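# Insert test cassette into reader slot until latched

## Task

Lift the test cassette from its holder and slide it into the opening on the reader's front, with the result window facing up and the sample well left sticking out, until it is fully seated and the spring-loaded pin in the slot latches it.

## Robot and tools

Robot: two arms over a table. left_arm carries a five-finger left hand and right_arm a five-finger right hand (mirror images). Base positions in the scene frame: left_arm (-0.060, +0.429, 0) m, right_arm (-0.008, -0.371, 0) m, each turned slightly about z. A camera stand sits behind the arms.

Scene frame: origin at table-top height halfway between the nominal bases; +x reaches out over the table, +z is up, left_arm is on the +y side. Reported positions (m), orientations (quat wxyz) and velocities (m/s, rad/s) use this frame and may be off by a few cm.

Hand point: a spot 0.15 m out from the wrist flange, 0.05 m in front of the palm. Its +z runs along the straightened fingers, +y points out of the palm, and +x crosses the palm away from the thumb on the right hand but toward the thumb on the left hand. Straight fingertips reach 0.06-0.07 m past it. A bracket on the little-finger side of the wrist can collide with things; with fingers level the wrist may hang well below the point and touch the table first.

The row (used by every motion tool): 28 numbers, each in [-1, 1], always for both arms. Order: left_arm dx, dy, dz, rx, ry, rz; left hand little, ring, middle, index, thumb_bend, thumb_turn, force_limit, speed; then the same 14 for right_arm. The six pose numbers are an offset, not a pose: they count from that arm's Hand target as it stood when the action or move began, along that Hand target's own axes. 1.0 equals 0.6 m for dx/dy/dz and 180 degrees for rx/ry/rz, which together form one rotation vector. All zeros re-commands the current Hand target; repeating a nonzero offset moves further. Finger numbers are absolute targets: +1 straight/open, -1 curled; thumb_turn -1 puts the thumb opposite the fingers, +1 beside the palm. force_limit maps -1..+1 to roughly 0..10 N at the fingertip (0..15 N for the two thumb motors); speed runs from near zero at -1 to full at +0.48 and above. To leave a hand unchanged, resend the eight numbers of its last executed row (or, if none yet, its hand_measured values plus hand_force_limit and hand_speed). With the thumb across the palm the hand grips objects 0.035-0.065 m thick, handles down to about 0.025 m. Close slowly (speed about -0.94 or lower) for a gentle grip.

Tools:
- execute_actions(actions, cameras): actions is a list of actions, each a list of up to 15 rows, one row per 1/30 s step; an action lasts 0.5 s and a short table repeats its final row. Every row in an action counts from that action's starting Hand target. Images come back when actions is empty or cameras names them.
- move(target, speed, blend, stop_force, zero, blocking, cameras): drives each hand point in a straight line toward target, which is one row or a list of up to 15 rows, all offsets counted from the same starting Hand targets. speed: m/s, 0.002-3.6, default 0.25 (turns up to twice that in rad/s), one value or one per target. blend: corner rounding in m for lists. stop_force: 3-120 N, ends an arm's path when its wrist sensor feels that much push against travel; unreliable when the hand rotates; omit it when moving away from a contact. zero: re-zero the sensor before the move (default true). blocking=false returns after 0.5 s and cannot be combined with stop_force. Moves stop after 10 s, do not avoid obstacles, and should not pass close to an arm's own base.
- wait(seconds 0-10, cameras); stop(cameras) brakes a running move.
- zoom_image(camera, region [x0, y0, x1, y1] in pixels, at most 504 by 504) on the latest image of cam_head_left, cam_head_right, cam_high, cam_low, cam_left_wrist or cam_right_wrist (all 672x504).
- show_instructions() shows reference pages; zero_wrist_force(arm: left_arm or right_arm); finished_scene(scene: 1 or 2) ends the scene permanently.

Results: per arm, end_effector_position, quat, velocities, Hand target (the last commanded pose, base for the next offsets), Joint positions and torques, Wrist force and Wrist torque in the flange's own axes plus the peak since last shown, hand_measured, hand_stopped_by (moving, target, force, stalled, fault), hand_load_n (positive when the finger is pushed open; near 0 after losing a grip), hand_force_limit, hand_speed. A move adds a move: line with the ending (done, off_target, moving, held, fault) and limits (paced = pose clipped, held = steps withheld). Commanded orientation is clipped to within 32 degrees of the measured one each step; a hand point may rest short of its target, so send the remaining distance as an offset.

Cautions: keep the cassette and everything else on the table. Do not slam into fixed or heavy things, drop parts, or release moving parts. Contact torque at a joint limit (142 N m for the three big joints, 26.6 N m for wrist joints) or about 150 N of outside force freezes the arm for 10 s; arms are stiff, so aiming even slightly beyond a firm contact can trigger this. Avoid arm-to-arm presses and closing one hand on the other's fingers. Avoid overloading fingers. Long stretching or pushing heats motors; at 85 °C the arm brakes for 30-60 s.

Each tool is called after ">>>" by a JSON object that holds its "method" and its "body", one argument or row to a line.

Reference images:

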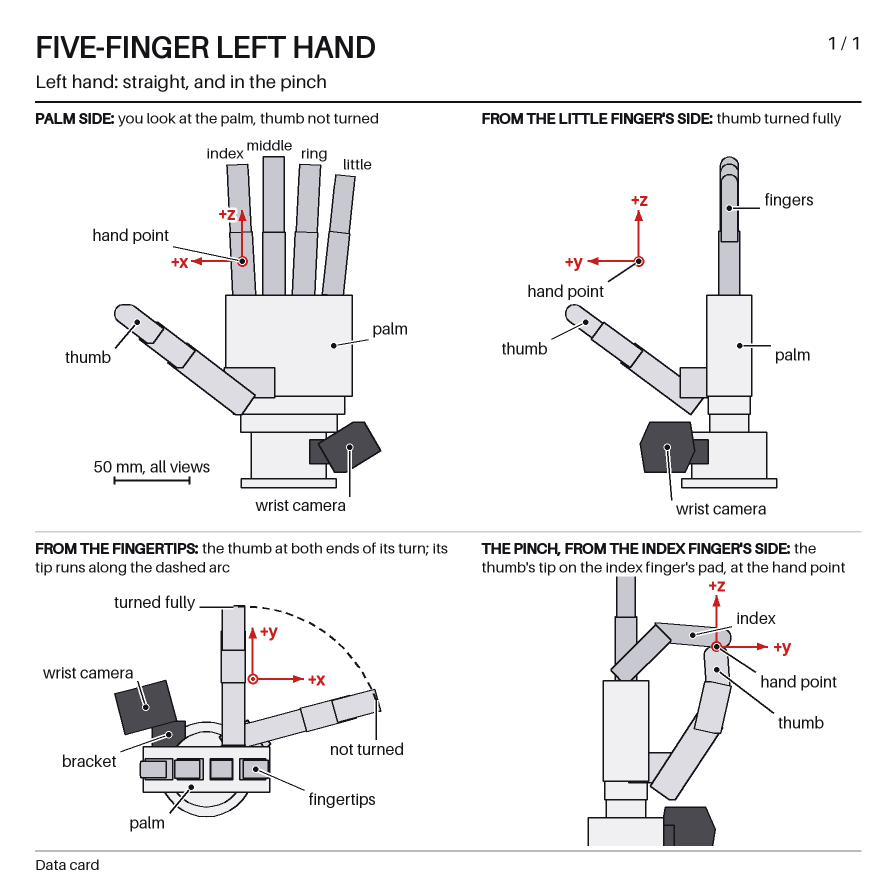

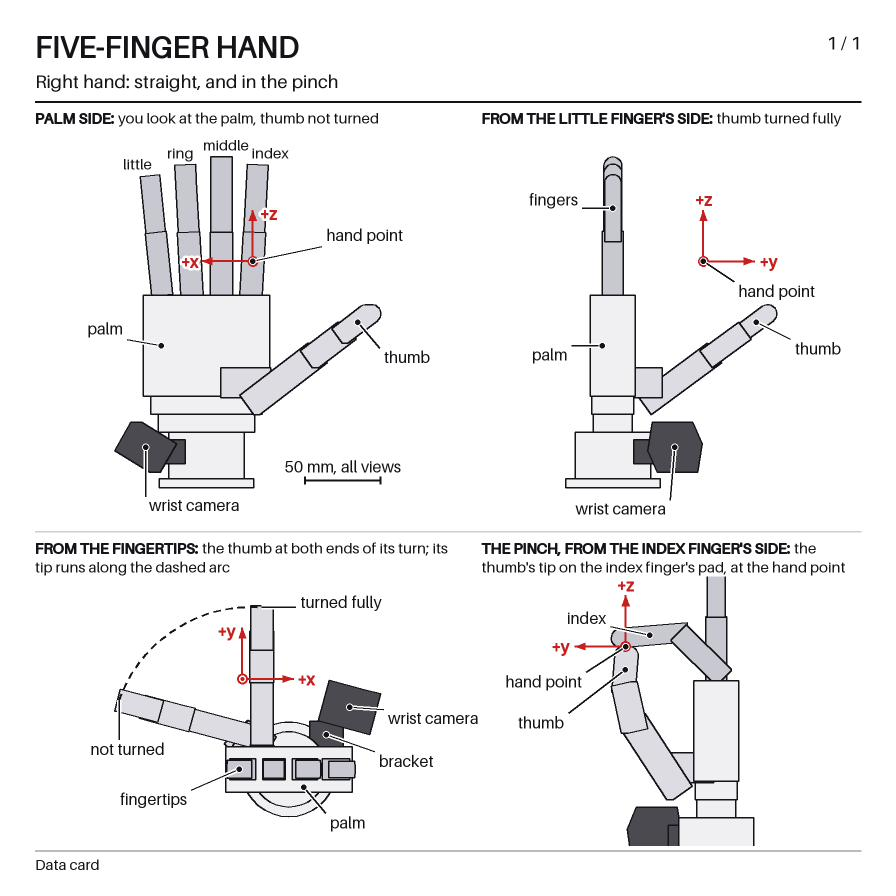

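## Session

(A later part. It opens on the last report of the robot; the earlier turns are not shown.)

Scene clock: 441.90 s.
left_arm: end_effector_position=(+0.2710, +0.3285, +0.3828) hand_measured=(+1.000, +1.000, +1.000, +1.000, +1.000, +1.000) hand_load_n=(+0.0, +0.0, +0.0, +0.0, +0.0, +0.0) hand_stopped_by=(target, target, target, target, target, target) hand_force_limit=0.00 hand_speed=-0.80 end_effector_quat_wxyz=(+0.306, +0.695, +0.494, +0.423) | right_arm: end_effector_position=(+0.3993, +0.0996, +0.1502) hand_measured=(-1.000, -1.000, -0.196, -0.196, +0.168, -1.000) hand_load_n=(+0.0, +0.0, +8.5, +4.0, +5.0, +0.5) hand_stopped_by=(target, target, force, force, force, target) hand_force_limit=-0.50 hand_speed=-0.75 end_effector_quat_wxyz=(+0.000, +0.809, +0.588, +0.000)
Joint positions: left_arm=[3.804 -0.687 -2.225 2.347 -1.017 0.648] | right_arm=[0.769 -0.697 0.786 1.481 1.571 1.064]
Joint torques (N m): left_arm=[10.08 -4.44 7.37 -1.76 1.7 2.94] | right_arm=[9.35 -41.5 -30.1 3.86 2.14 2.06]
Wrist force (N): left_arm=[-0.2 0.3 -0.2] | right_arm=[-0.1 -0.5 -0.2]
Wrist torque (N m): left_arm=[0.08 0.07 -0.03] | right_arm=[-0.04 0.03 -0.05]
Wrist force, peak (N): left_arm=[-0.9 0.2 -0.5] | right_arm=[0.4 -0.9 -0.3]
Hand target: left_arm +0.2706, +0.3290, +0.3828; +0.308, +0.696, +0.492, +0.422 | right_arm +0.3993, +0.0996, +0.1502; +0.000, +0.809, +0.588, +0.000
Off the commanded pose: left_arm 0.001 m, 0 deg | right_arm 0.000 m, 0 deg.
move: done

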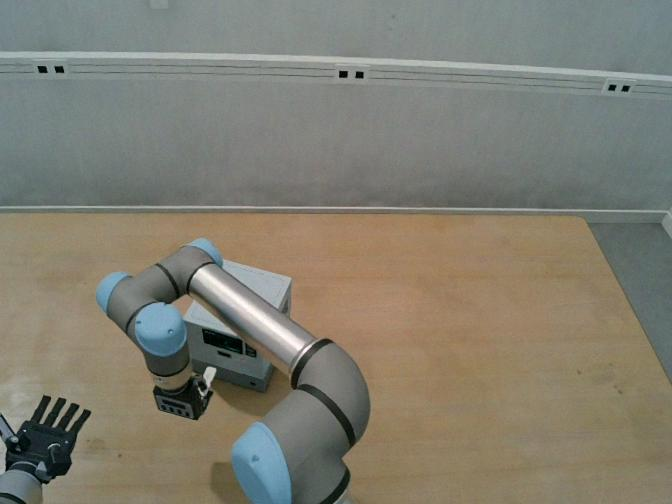

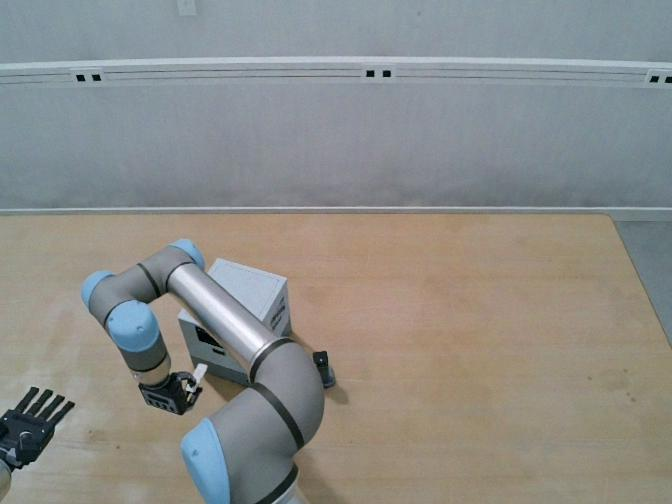

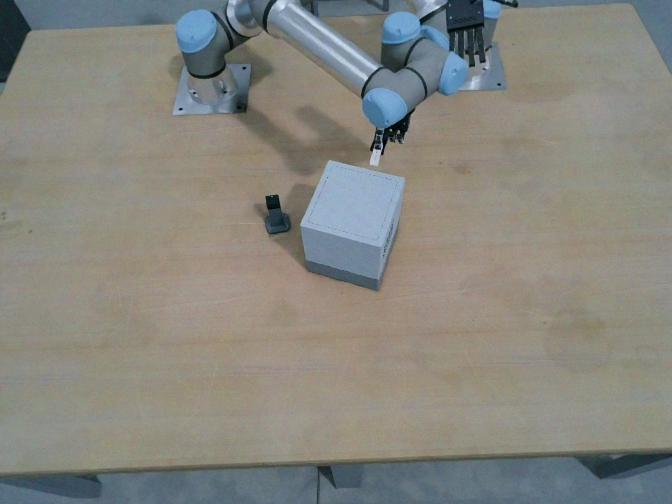

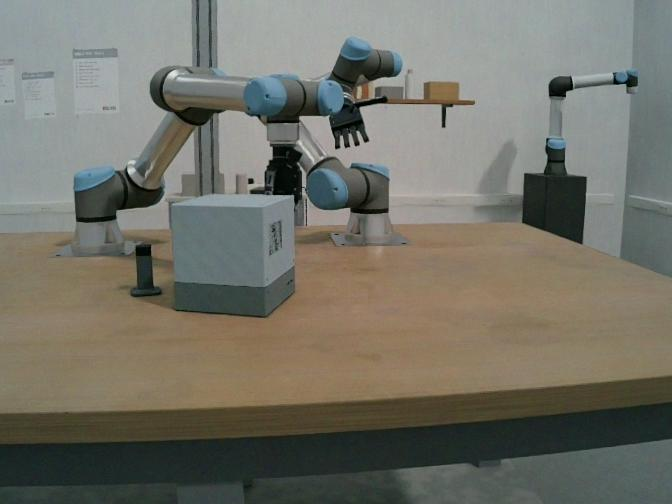

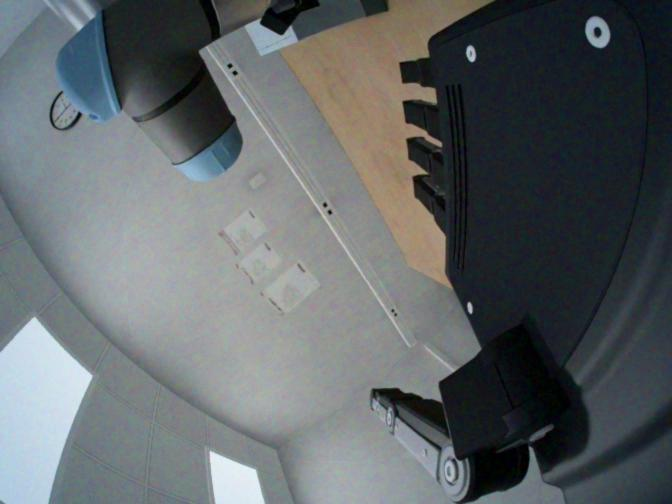

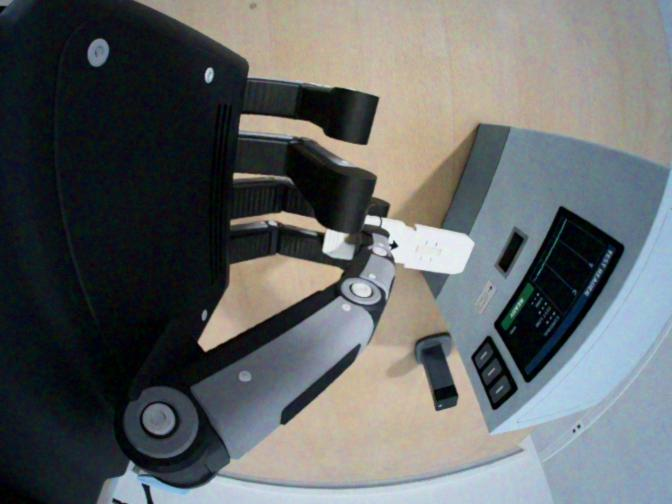

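>>> {"method": "move", "body": {
  "target": [0,0,0,0,0,0,1,1,1,1,1,1,0,-0.8,-0.002,0.0417,0.0333,0,0,0.0156,-1,-1,-0.6,-0.6,-0.1,-1,-0.5,-0.75],
  "speed": 0.1,
  "cameras": ["cam_right_wrist","cam_head_left","cam_head_right","cam_low"]
}}

>>> {"method": "zoom_image", "body": {
  "camera": "cam_right_wrist",
  "region": [380, 100, 630, 340]
}}

>>> {"method": "zoom_image", "body": {
  "camera": "cam_head_right",
  "region": [170, 320, 270, 400]
}}

>>> {"method": "zoom_image", "body": {
  "camera": "cam_head_left",
  "region": [170, 320, 270, 400]
}}

Scene clock: 474.53 s.
left_arm: end_effector_position=(+0.2710, +0.3285, +0.3828) hand_measured=(+1.000, +1.000, +1.000, +1.000, +1.000, +1.000) hand_load_n=(+0.0, +0.0, +0.0, +0.0, +0.0, +0.0) hand_stopped_by=(target, target, target, target, target, target) hand_force_limit=0.00 hand_speed=-0.80 end_effector_quat_wxyz=(+0.306, +0.695, +0.494, +0.423) | right_arm: end_effector_position=(+0.4226, +0.0908, +0.1303) hand_measured=(-1.000, -1.000, -0.196, -0.196, +0.168, -1.000) hand_load_n=(+0.0, +0.5, +8.5, +4.0, +5.0, +0.0) hand_stopped_by=(target, target, force, force, force, target) hand_force_limit=-0.50 hand_speed=-0.75 end_effector_quat_wxyz=(+0.000, +0.823, +0.568, +0.000)
Joint positions: left_arm=[3.804 -0.687 -2.225 2.347 -1.017 0.648] | right_arm=[0.734 -0.657 0.763 1.464 1.571 1.077]
Joint torques (N m): left_arm=[10.5 -4.25 7.82 -1.57 1.86 2.8] | right_arm=[-11.06 -43.45 -31.34 0.98 0.92 2.01]
Wrist force (N): left_arm=[-0.5 0.1 -0.3] | right_arm=[-0.3 -0.6 -0.1]
Wrist torque (N m): left_arm=[0.07 0.11 -0.05] | right_arm=[-0.07 0.07 -0.07]
Wrist force, peak (N): left_arm=[-0.7 -0.1 -0.7] | right_arm=[-0.1 -1.0 -0.6]
Hand target: left_arm +0.2706, +0.3290, +0.3828; +0.308, +0.696, +0.492, +0.422 | right_arm +0.4228, +0.0908, +0.1302; +0.000, +0.823, +0.568, +0.000
Off the commanded pose: left_arm 0.001 m, 0 deg | right_arm 0.000 m, 0 deg.
move: done
Images, in order (width x height): cam_head_left 672x504, cam_head_right 672x504, cam_low 672x504, cam_right_wrist 672x504.

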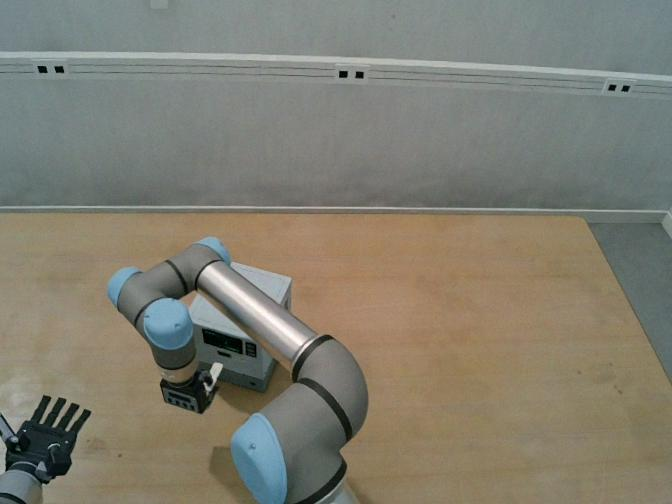

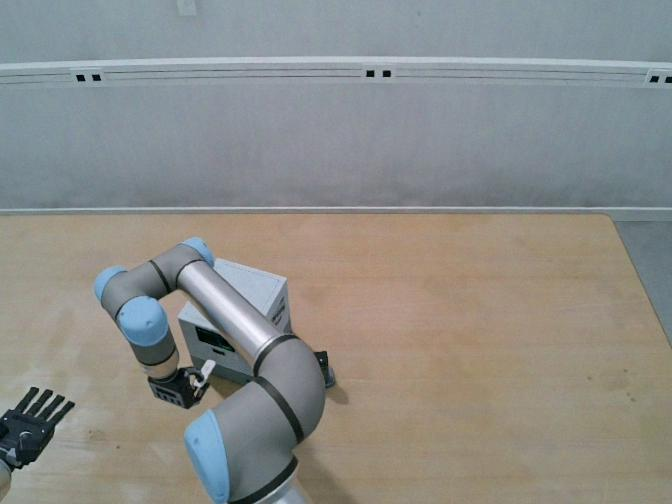

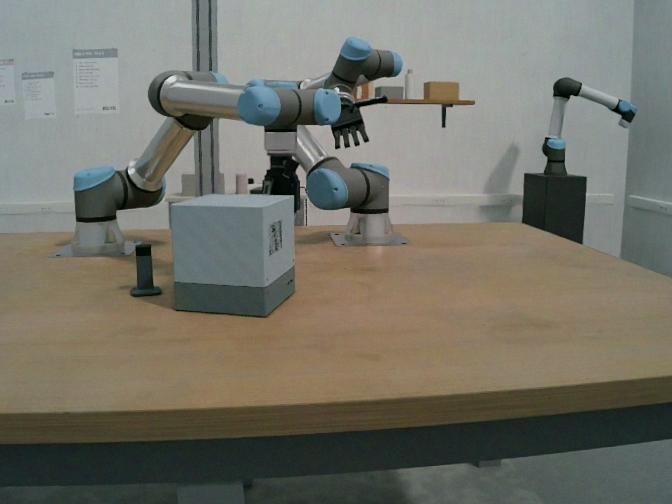

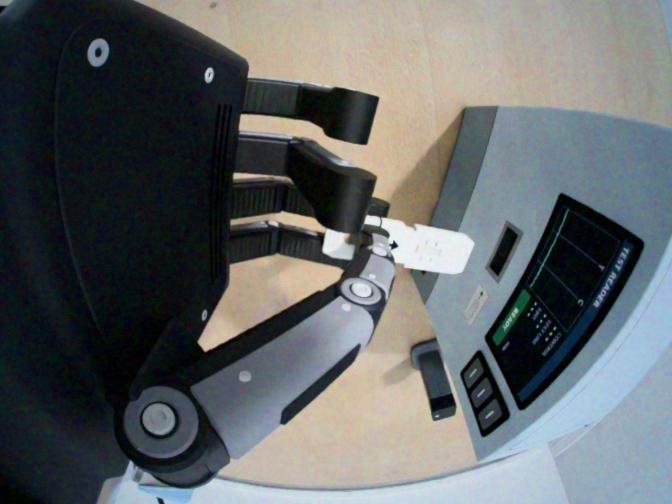

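Scaled by 2.016 from the camera's 672x504 image, which has a finer 960x720 frame.

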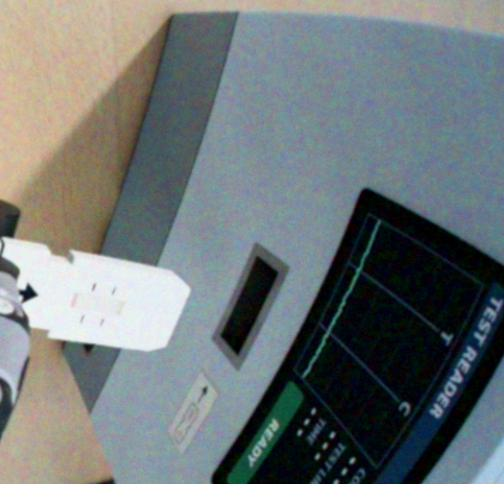

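Scaled by 5.040 from the camera's 672x504 image, which has a finer 960x720 frame.

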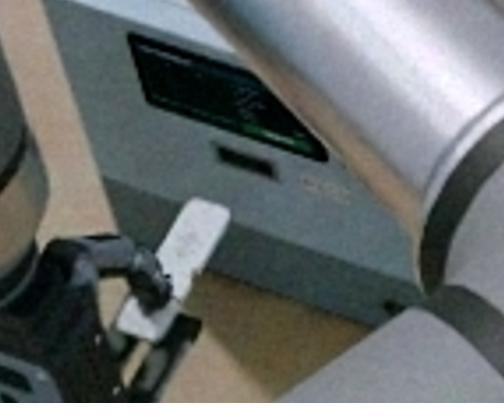

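Scaled by 5.040 from the camera's 672x504 image, which has a finer 960x720 frame.

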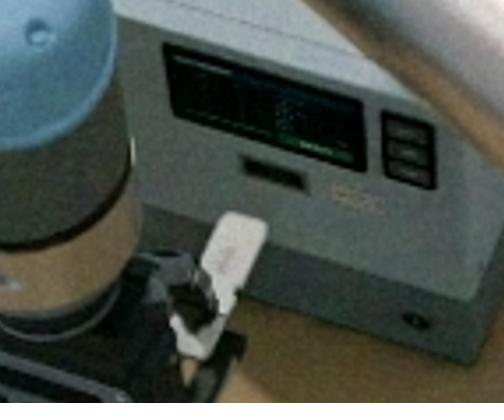

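>>> {"method": "move", "body": {
  "target": [0,0,0,0,0,0,1,1,1,1,1,1,0,-0.8,0.0183,0.0017,0,0,0,0.028,-1,-1,-0.6,-0.6,-0.1,-1,-0.5,-0.75],
  "speed": 0.1,
  "cameras": ["cam_right_wrist","cam_head_left","cam_head_right"]
}}

>>> {"method": "zoom_image", "body": {
  "camera": "cam_right_wrist",
  "region": [380, 100, 630, 340]
}}

>>> {"method": "zoom_image", "body": {
  "camera": "cam_right_wrist",
  "region": [430, 190, 530, 290]
}}

>>> {"method": "zoom_image", "body": {
  "camera": "cam_head_right",
  "region": [190, 330, 250, 390]
}}

>>> {"method": "zoom_image", "body": {
  "camera": "cam_head_left",
  "region": [200, 330, 260, 390]
}}

Scene clock: 540.00 s.
left_arm: end_effector_position=(+0.2710, +0.3285, +0.3828) hand_measured=(+1.000, +1.000, +1.000, +1.000, +1.000, +1.000) hand_load_n=(+0.0, +0.0, +0.0, +0.0, +0.0, +0.0) hand_stopped_by=(target, target, target, target, target, target) hand_force_limit=0.00 hand_speed=-0.80 end_effector_quat_wxyz=(+0.306, +0.695, +0.494, +0.423) | right_arm: end_effector_position=(+0.4276, +0.1007, +0.1302) hand_measured=(-1.000, -1.000, -0.196, -0.196, +0.168, -1.000) hand_load_n=(+0.0, +0.5, +8.5, +4.0, +5.0, +0.0) hand_stopped_by=(target, target, force, force, force, target) hand_force_limit=-0.50 hand_speed=-0.75 end_effector_quat_wxyz=(+0.000, +0.847, +0.532, +0.000)
Joint positions: left_arm=[3.804 -0.687 -2.225 2.347 -1.017 0.648] | right_arm=[0.74 -0.596 0.648 1.518 1.571 1.172]
Joint torques (N m): left_arm=[9.59 -4.09 7.94 -1.65 1.87 2.8] | right_arm=[9.93 -44.28 -29.2 3.65 2.18 1.99]
Wrist force (N): left_arm=[-0.5 0.1 -0.1] | right_arm=[-0.3 -0.7 -0.4]
Wrist torque (N m): left_arm=[0.05 0.12 -0.05] | right_arm=[-0.06 0.07 -0.09]
Wrist force, peak (N): left_arm=[-0.9 -0.2 -0.6] | right_arm=[-0.4 -0.7 -0.5]
Hand target: left_arm +0.2706, +0.3290, +0.3828; +0.308, +0.696, +0.492, +0.422 | right_arm +0.4276, +0.1007, +0.1302; +0.000, +0.847, +0.532, +0.000
Off the commanded pose: left_arm 0.001 m, 0 deg | right_arm 0.000 m, 0 deg.
move: done
Images, in order (width x height): cam_head_left 672x504, cam_head_right 672x504, cam_right_wrist 672x504.

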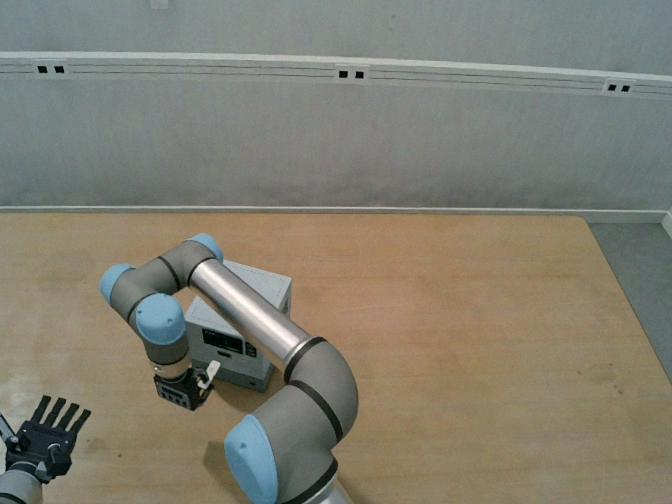

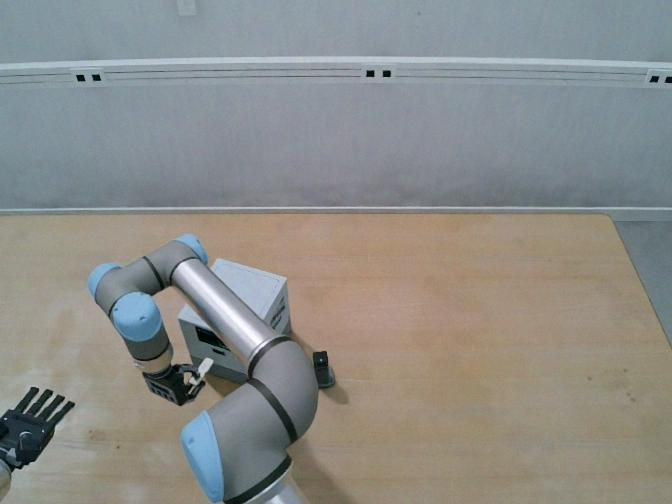

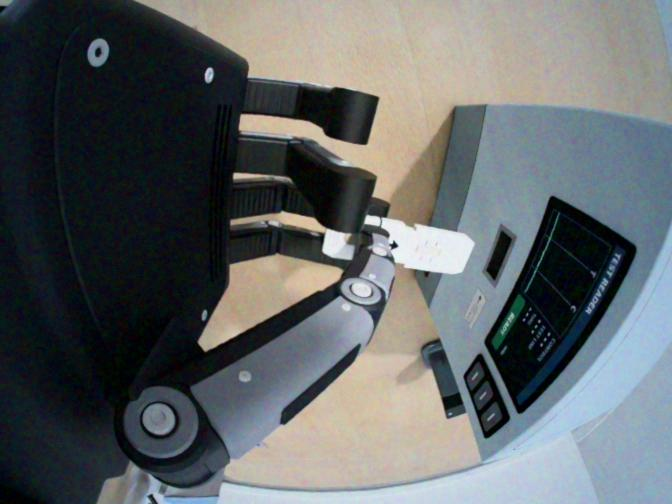

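Scaled by 2.016 from the camera's 672x504 image, which has a finer 960x720 frame.

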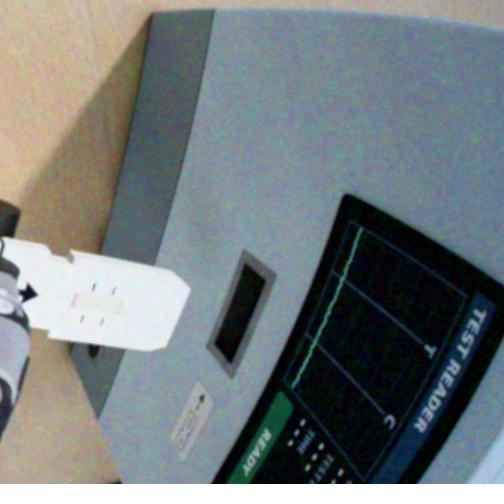

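Scaled by 5.040 from the camera's 672x504 image, which has a finer 960x720 frame.

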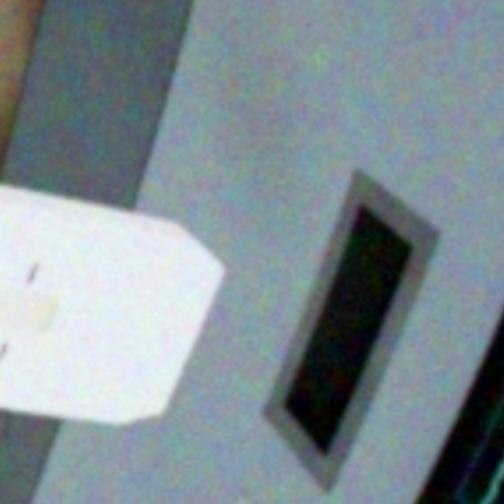

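Scaled by 8.400 from the camera's 672x504 image, which has a finer 960x720 frame.

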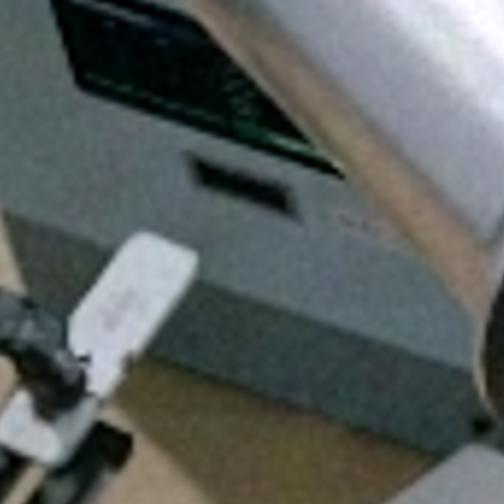

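Scaled by 8.400 from the camera's 672x504 image, which has a finer 960x720 frame.

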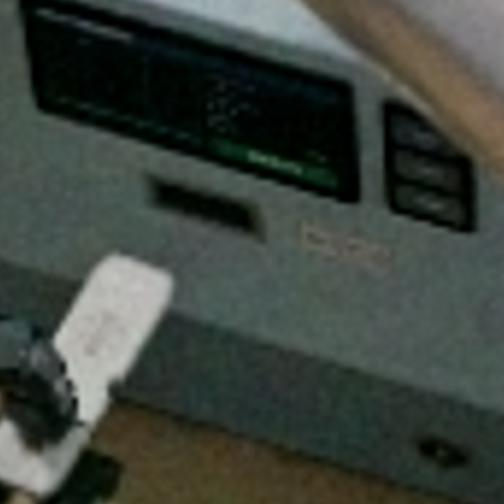

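>>> {"method": "zoom_image", "body": {
  "camera": "cam_right_wrist",
  "region": [320, 200, 420, 290]
}}

>>> {"method": "zoom_image", "body": {
  "camera": "cam_right_wrist",
  "region": [320, 180, 480, 300]
}}

Scaled by 5.040 from the camera's 672x504 image, which has a finer 960x720 frame.

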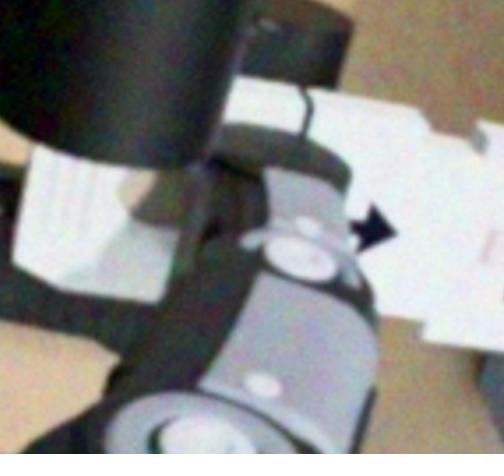

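Scaled by 3.150 from the camera's 672x504 image, which has a finer 960x720 frame.

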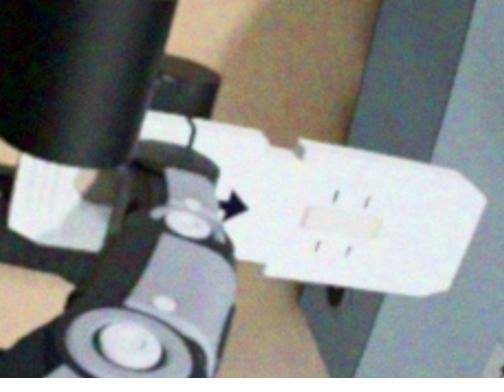

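>>> {"method": "move", "body": {
  "target": [0,0,0,0,0,0,1,1,1,1,1,1,0,-0.8,0,0,0,-0.041,0,-0.017,-1,-1,-0.6,-0.6,-0.1,-1,-0.5,-0.75],
  "speed": 0.1,
  "cameras": ["cam_right_wrist","cam_head_left","cam_head_right"]
}}

>>> {"method": "zoom_image", "body": {
  "camera": "cam_right_wrist",
  "region": [430, 190, 530, 290]
}}

>>> {"method": "zoom_image", "body": {
  "camera": "cam_right_wrist",
  "region": [320, 180, 480, 300]
}}

>>> {"method": "zoom_image", "body": {
  "camera": "cam_head_right",
  "region": [180, 330, 240, 390]
}}

>>> {"method": "zoom_image", "body": {
  "camera": "cam_head_left",
  "region": [190, 330, 250, 390]
}}

Scene clock: 635.13 s.
left_arm: end_effector_position=(+0.2710, +0.3285, +0.3828) hand_measured=(+1.000, +1.000, +1.000, +1.000, +1.000, +1.000) hand_load_n=(+0.0, +0.0, +0.0, +0.0, +0.0, +0.0) hand_stopped_by=(target, target, target, target, target, target) hand_force_limit=0.00 hand_speed=-0.80 end_effector_quat_wxyz=(+0.306, +0.695, +0.494, +0.423) | right_arm: end_effector_position=(+0.4276, +0.1007, +0.1302) hand_measured=(-1.000, -1.000, -0.196, -0.196, +0.168, -1.000) hand_load_n=(+0.0, +0.0, +8.5, +4.0, +5.0, +0.0) hand_stopped_by=(target, target, force, force, force, target) hand_force_limit=-0.50 hand_speed=-0.75 end_effector_quat_wxyz=(+0.054, +0.831, +0.553, +0.034) end_effector_velocity=(+0.000, +0.000, +0.000) end_effector_angular_velocity=(-0.002, -0.004, +0.001)
Joint positions: left_arm=[3.804 -0.687 -2.225 2.347 -1.017 0.648] | right_arm=[0.786 -0.631 0.727 1.426 1.69 1.161]
Joint velocities: left_arm=[within noise] | right_arm=[0.001 -0.001 0.002 -0.003 0.005 0]
Joint torques (N m): left_arm=[10.44 -4.44 6.67 -1.51 1.69 2.73] | right_arm=[9.1 -72.02 -9.9 0.93 2.47 -2.38]
Wrist force (N): left_arm=[-0.3 0.2 -0.5] | right_arm=[-0.1 -0.6 -0.2]
Wrist torque (N m): left_arm=[0.08 0.07 -0.04] | right_arm=[-0.05 0.04 0.08]
Wrist force, peak (N): left_arm=[-0.9 -0.1 -0.5] | right_arm=[-0.2 -0.8 -0.6]
Hand target: left_arm +0.2706, +0.3290, +0.3828; +0.308, +0.696, +0.492, +0.422 | right_arm +0.4276, +0.1007, +0.1302; +0.054, +0.831, +0.553, +0.035
Off the commanded pose: left_arm 0.001 m, 0 deg | right_arm 0.000 m, 0 deg.
move: done
Images, in order (width x height): cam_head_left 672x504, cam_head_right 672x504, cam_right_wrist 672x504.

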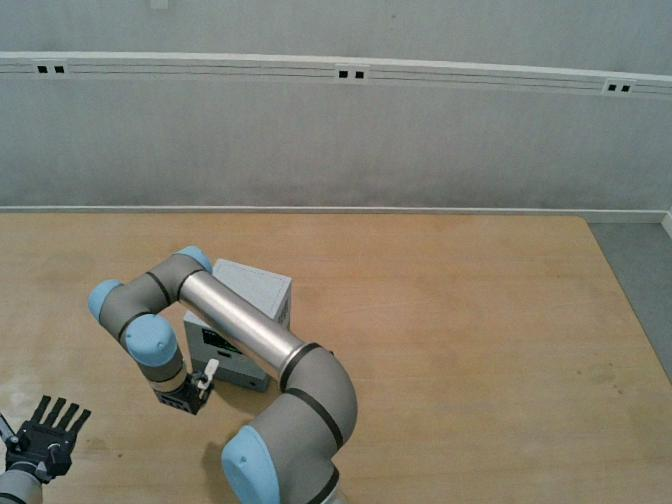

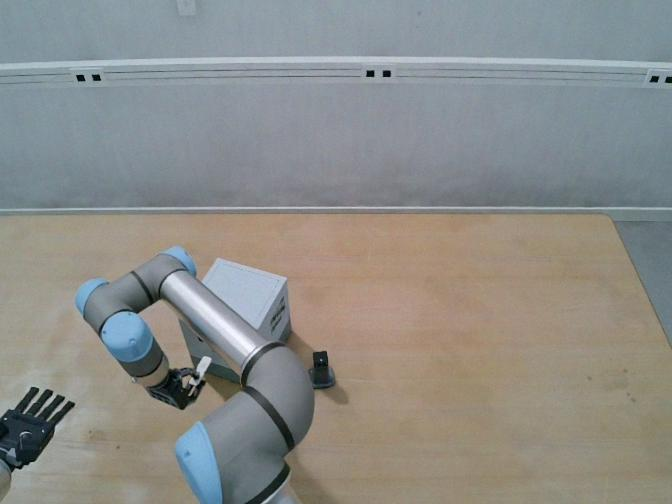

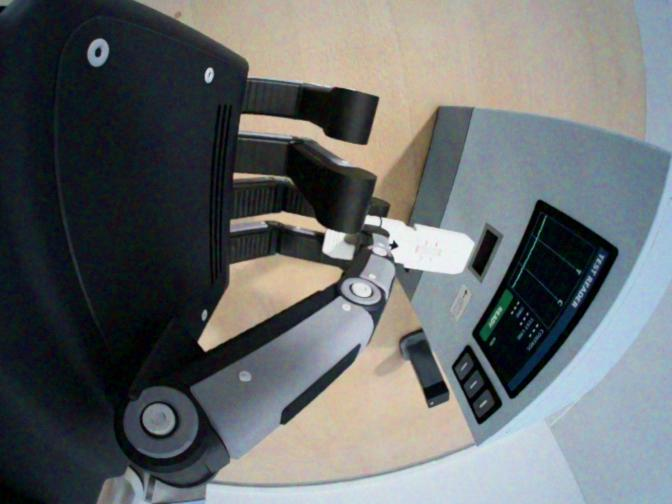

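Scaled by 5.040 from the camera's 672x504 image, which has a finer 960x720 frame.

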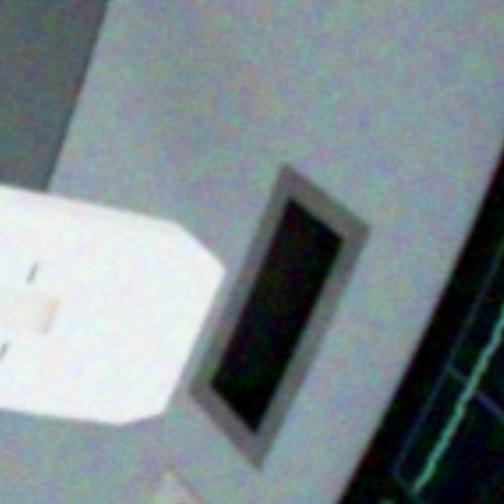

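Scaled by 3.150 from the camera's 672x504 image, which has a finer 960x720 frame.

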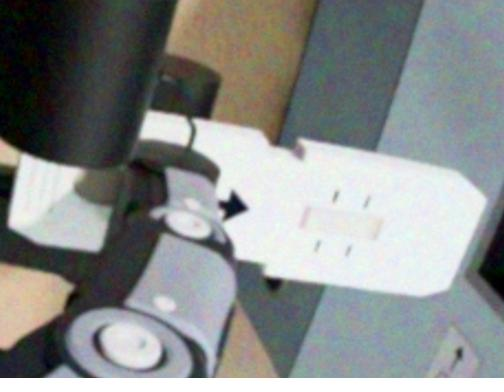

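Scaled by 8.400 from the camera's 672x504 image, which has a finer 960x720 frame.

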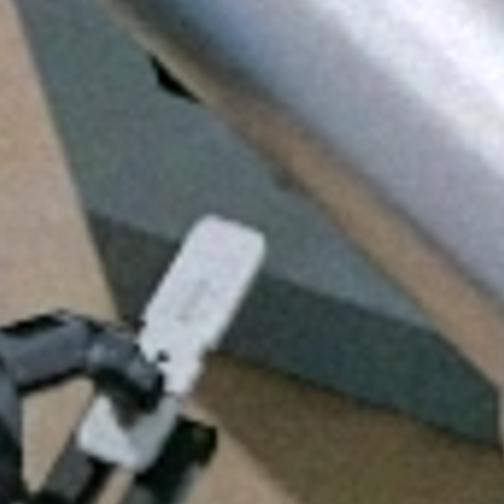

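Scaled by 8.400 from the camera's 672x504 image, which has a finer 960x720 frame.

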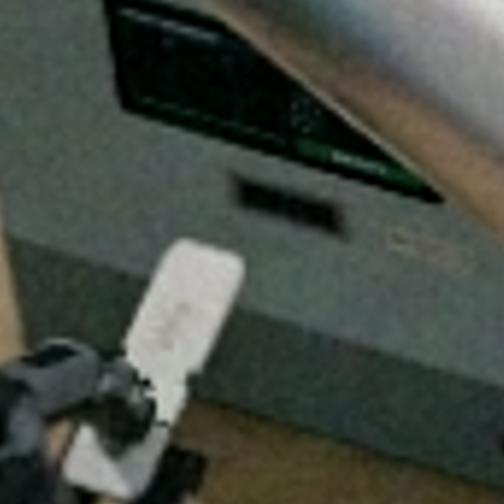

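>>> {"method": "zoom_image", "body": {
  "camera": "cam_right_wrist",
  "region": [395, 210, 485, 290]
}}

Scaled by 5.600 from the camera's 672x504 image, which has a finer 960x720 frame.

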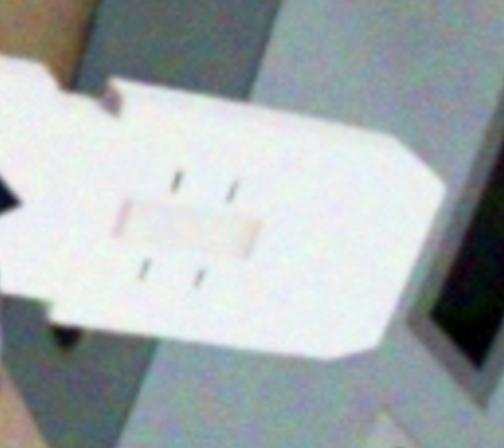

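>>> {"method": "move", "body": {
  "target": [0,0,0,0,0,0,1,1,1,1,1,1,0,-0.8,0,-0.0021,0.0165,0.011,0,0,-1,-1,-0.6,-0.6,-0.1,-1,-0.5,-0.75],
  "speed": 0.1,
  "cameras": ["cam_right_wrist","cam_head_left","cam_head_right"]
}}

>>> {"method": "zoom_image", "body": {
  "camera": "cam_right_wrist",
  "region": [430, 180, 530, 280]
}}

>>> {"method": "zoom_image", "body": {
  "camera": "cam_head_left",
  "region": [190, 330, 250, 390]
}}

>>> {"method": "move", "body": {
  "target": [0,0,0,0,0,0,1,1,1,1,1,1,0,-0.8,-0.05,0,0,0,0,0,-1,-1,-0.6,-0.6,-0.1,-1,-0.5,-0.75],
  "speed": 0.1,
  "cameras": ["cam_right_wrist","cam_head_left","cam_head_right"]
}}

>>> {"method": "zoom_image", "body": {
  "camera": "cam_right_wrist",
  "region": [430, 120, 530, 220]
}}

>>> {"method": "zoom_image", "body": {
  "camera": "cam_head_left",
  "region": [190, 330, 250, 390]
}}

Scene clock: 729.73 s.
left_arm: end_effector_position=(+0.2710, +0.3285, +0.3828) hand_measured=(+1.000, +1.000, +1.000, +1.000, +1.000, +1.000) hand_load_n=(+0.0, +0.5, +0.0, +0.0, +0.0, +0.0) hand_stopped_by=(target, target, target, target, target, target) hand_force_limit=0.00 hand_speed=-0.80 end_effector_quat_wxyz=(+0.306, +0.695, +0.494, +0.423) | right_arm: end_effector_position=(+0.4276, +0.1007, +0.1203) hand_measured=(-1.000, -1.000, -0.196, -0.196, +0.168, -1.000) hand_load_n=(+0.0, +0.0, +8.5, +4.0, +5.0, +0.0) hand_stopped_by=(target, target, force, force, force, target) hand_force_limit=-0.50 hand_speed=-0.75 end_effector_quat_wxyz=(+0.040, +0.832, +0.553, +0.025)
Joint positions: left_arm=[3.804 -0.687 -2.225 2.347 -1.017 0.648] | right_arm=[0.774 -0.622 0.731 1.425 1.658 1.151]
Joint torques (N m): left_arm=[9.25 -4.21 7.59 -1.64 1.76 2.82] | right_arm=[-10.72 -44.05 -9.65 1.71 -1.85 -2.36]
Wrist force (N): left_arm=[-0.4 0.1 -0.6] | right_arm=[-0.4 -0.4 -0.4]
Wrist torque (N m): left_arm=[0.08 0.09 -0.05] | right_arm=[-0.01 0.09 0.06]
Wrist force, peak (N): left_arm=[-0.5 0.2 -0.8] | right_arm=[-0.5 -0.8 -0.3]
Hand target: left_arm +0.2706, +0.3290, +0.3828; +0.308, +0.696, +0.492, +0.422 | right_arm +0.4276, +0.1007, +0.1202; +0.040, +0.832, +0.553, +0.025
Off the commanded pose: left_arm 0.001 m, 0 deg | right_arm 0.000 m, 0 deg.
move: done
Images, in order (width x height): cam_head_left 672x504, cam_head_right 672x504, cam_right_wrist 672x504.

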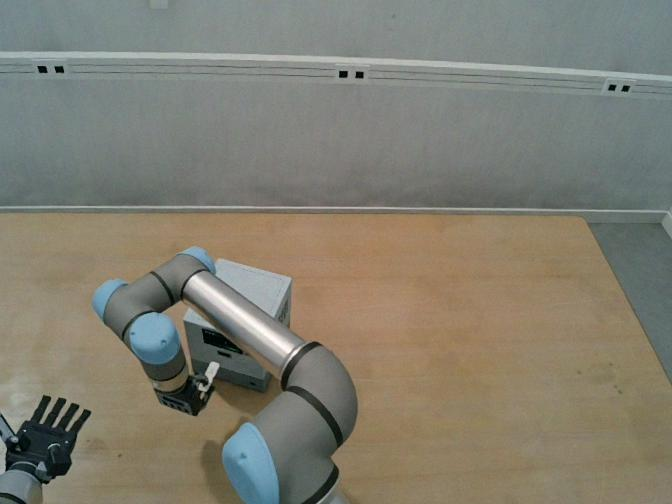

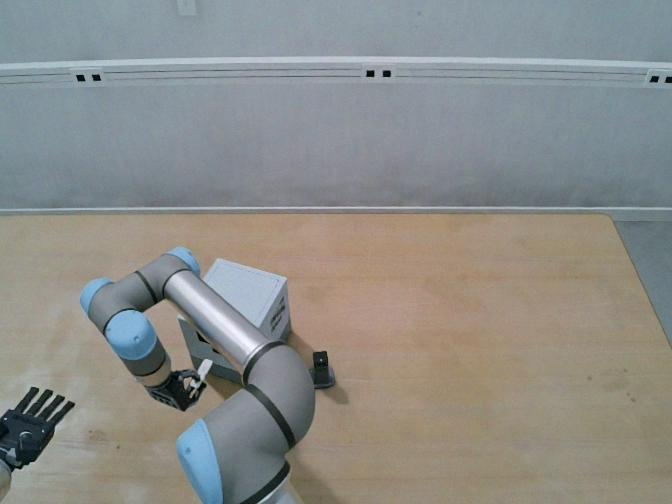

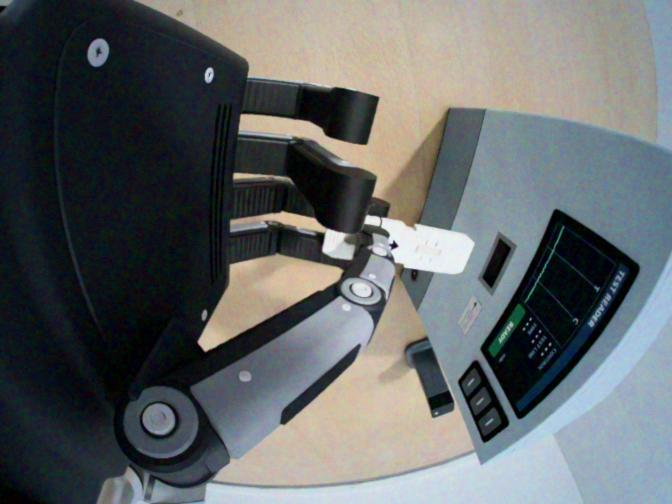

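Scaled by 5.040 from the camera's 672x504 image, which has a finer 960x720 frame.

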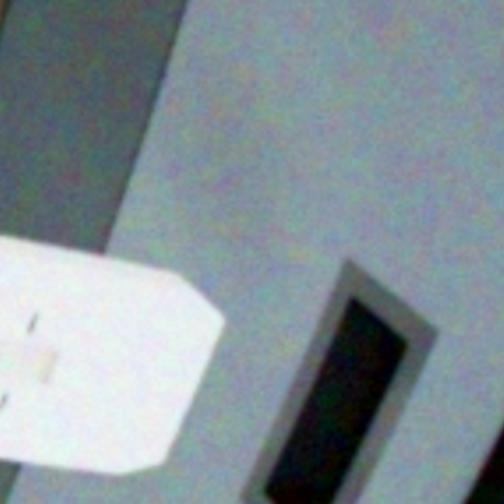

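Scaled by 8.400 from the camera's 672x504 image, which has a finer 960x720 frame.

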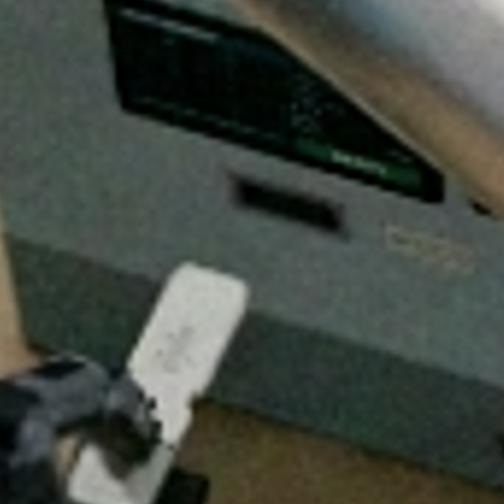

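Scene clock: 730.83 s.
left_arm: end_effector_position=(+0.2710, +0.3285, +0.3828) hand_measured=(+1.000, +1.000, +1.000, +1.000, +1.000, +1.000) hand_load_n=(+0.0, +0.0, +0.0, +0.0, +0.0, +0.0) hand_stopped_by=(target, target, target, target, target, target) hand_force_limit=0.00 hand_speed=-0.80 end_effector_quat_wxyz=(+0.306, +0.695, +0.494, +0.423) | right_arm: end_effector_position=(+0.4161, +0.0730, +0.1203) hand_measured=(-1.000, -1.000, -0.196, -0.196, +0.168, -1.000) hand_load_n=(+0.0, +0.0, +8.5, +4.0, +5.0, +0.0) hand_stopped_by=(target, target, force, force, force, target) hand_force_limit=-0.50 hand_speed=-0.75 end_effector_quat_wxyz=(+0.040, +0.832, +0.553, +0.025)
Joint positions: left_arm=[3.804 -0.687 -2.225 2.347 -1.017 0.648] | right_arm=[0.754 -0.717 0.908 1.342 1.657 1.131]
Joint torques (N m): left_arm=[9.48 -4.68 7.08 -1.55 1.67 2.78] | right_arm=[-11.21 -69.04 -9.49 0.87 -1.84 -2.26]
Wrist force (N): left_arm=[-0.4 0.1 -0.4] | right_arm=[-0.2 -0.5 -0.3]
Wrist torque (N m): left_arm=[0.08 0.08 -0.04] | right_arm=[-0.04 0.06 0.10]
Wrist force, peak (N): left_arm=[-0.6 0.1 -0.6] | right_arm=[-0.4 -0.9 -0.2]
Hand target: left_arm +0.2706, +0.3290, +0.3828; +0.308, +0.696, +0.492, +0.422 | right_arm +0.4160, +0.0730, +0.1203; +0.040, +0.832, +0.553, +0.025
Off the commanded pose: left_arm 0.001 m, 0 deg | right_arm 0.000 m, 0 deg.
move: done
Images, in order (width x height): cam_head_left 672x504, cam_head_right 672x504, cam_right_wrist 672x504.

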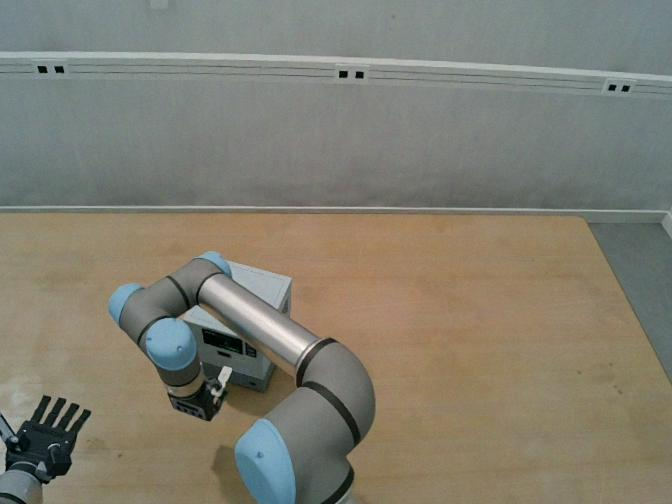

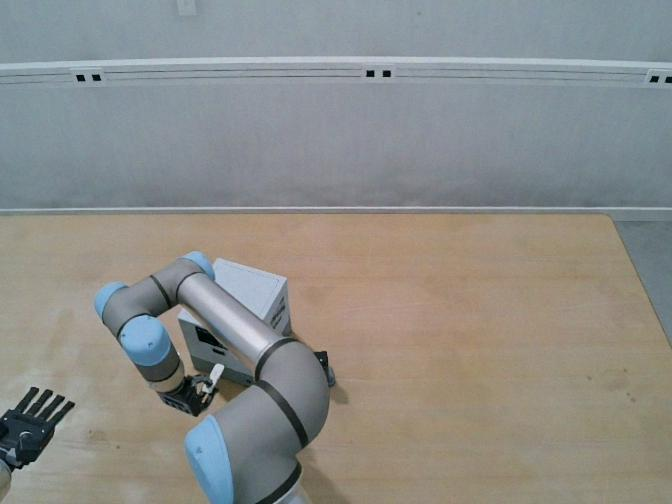

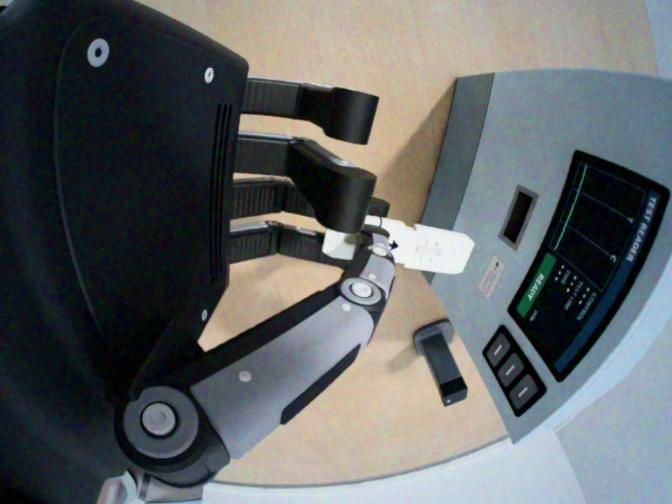

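Scaled by 5.040 from the camera's 672x504 image, which has a finer 960x720 frame.

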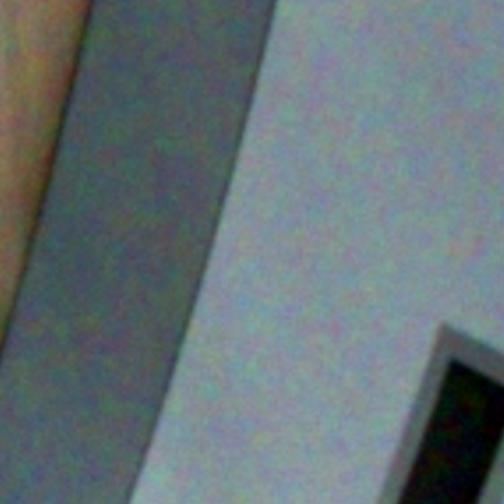

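Scaled by 8.400 from the camera's 672x504 image, which has a finer 960x720 frame.

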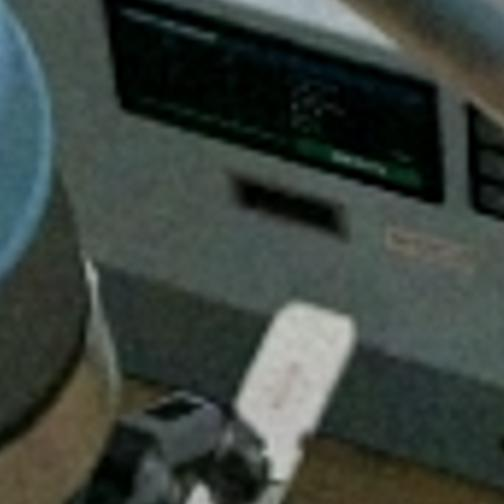

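>>> {"method": "zoom_image", "body": {
  "camera": "cam_right_wrist",
  "region": [460, 160, 560, 260]
}}

>>> {"method": "zoom_image", "body": {
  "camera": "cam_right_wrist",
  "region": [400, 60, 500, 240]
}}

Scaled by 5.040 from the camera's 672x504 image, which has a finer 960x720 frame.

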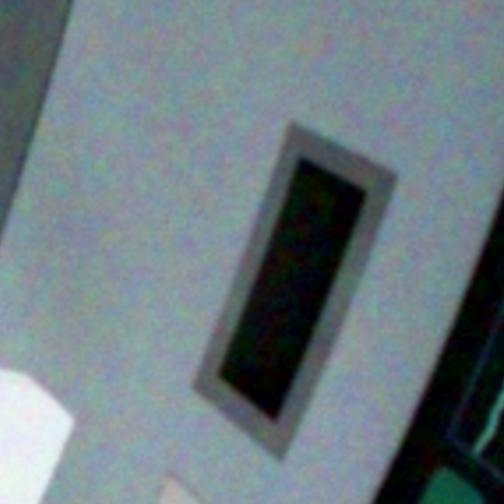

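Scaled by 2.800 from the camera's 672x504 image, which has a finer 960x720 frame.

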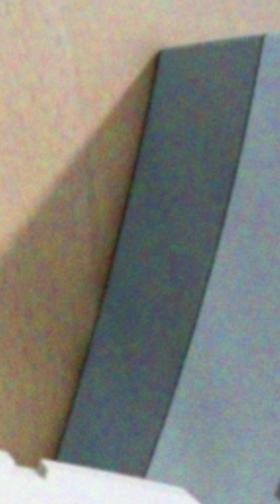

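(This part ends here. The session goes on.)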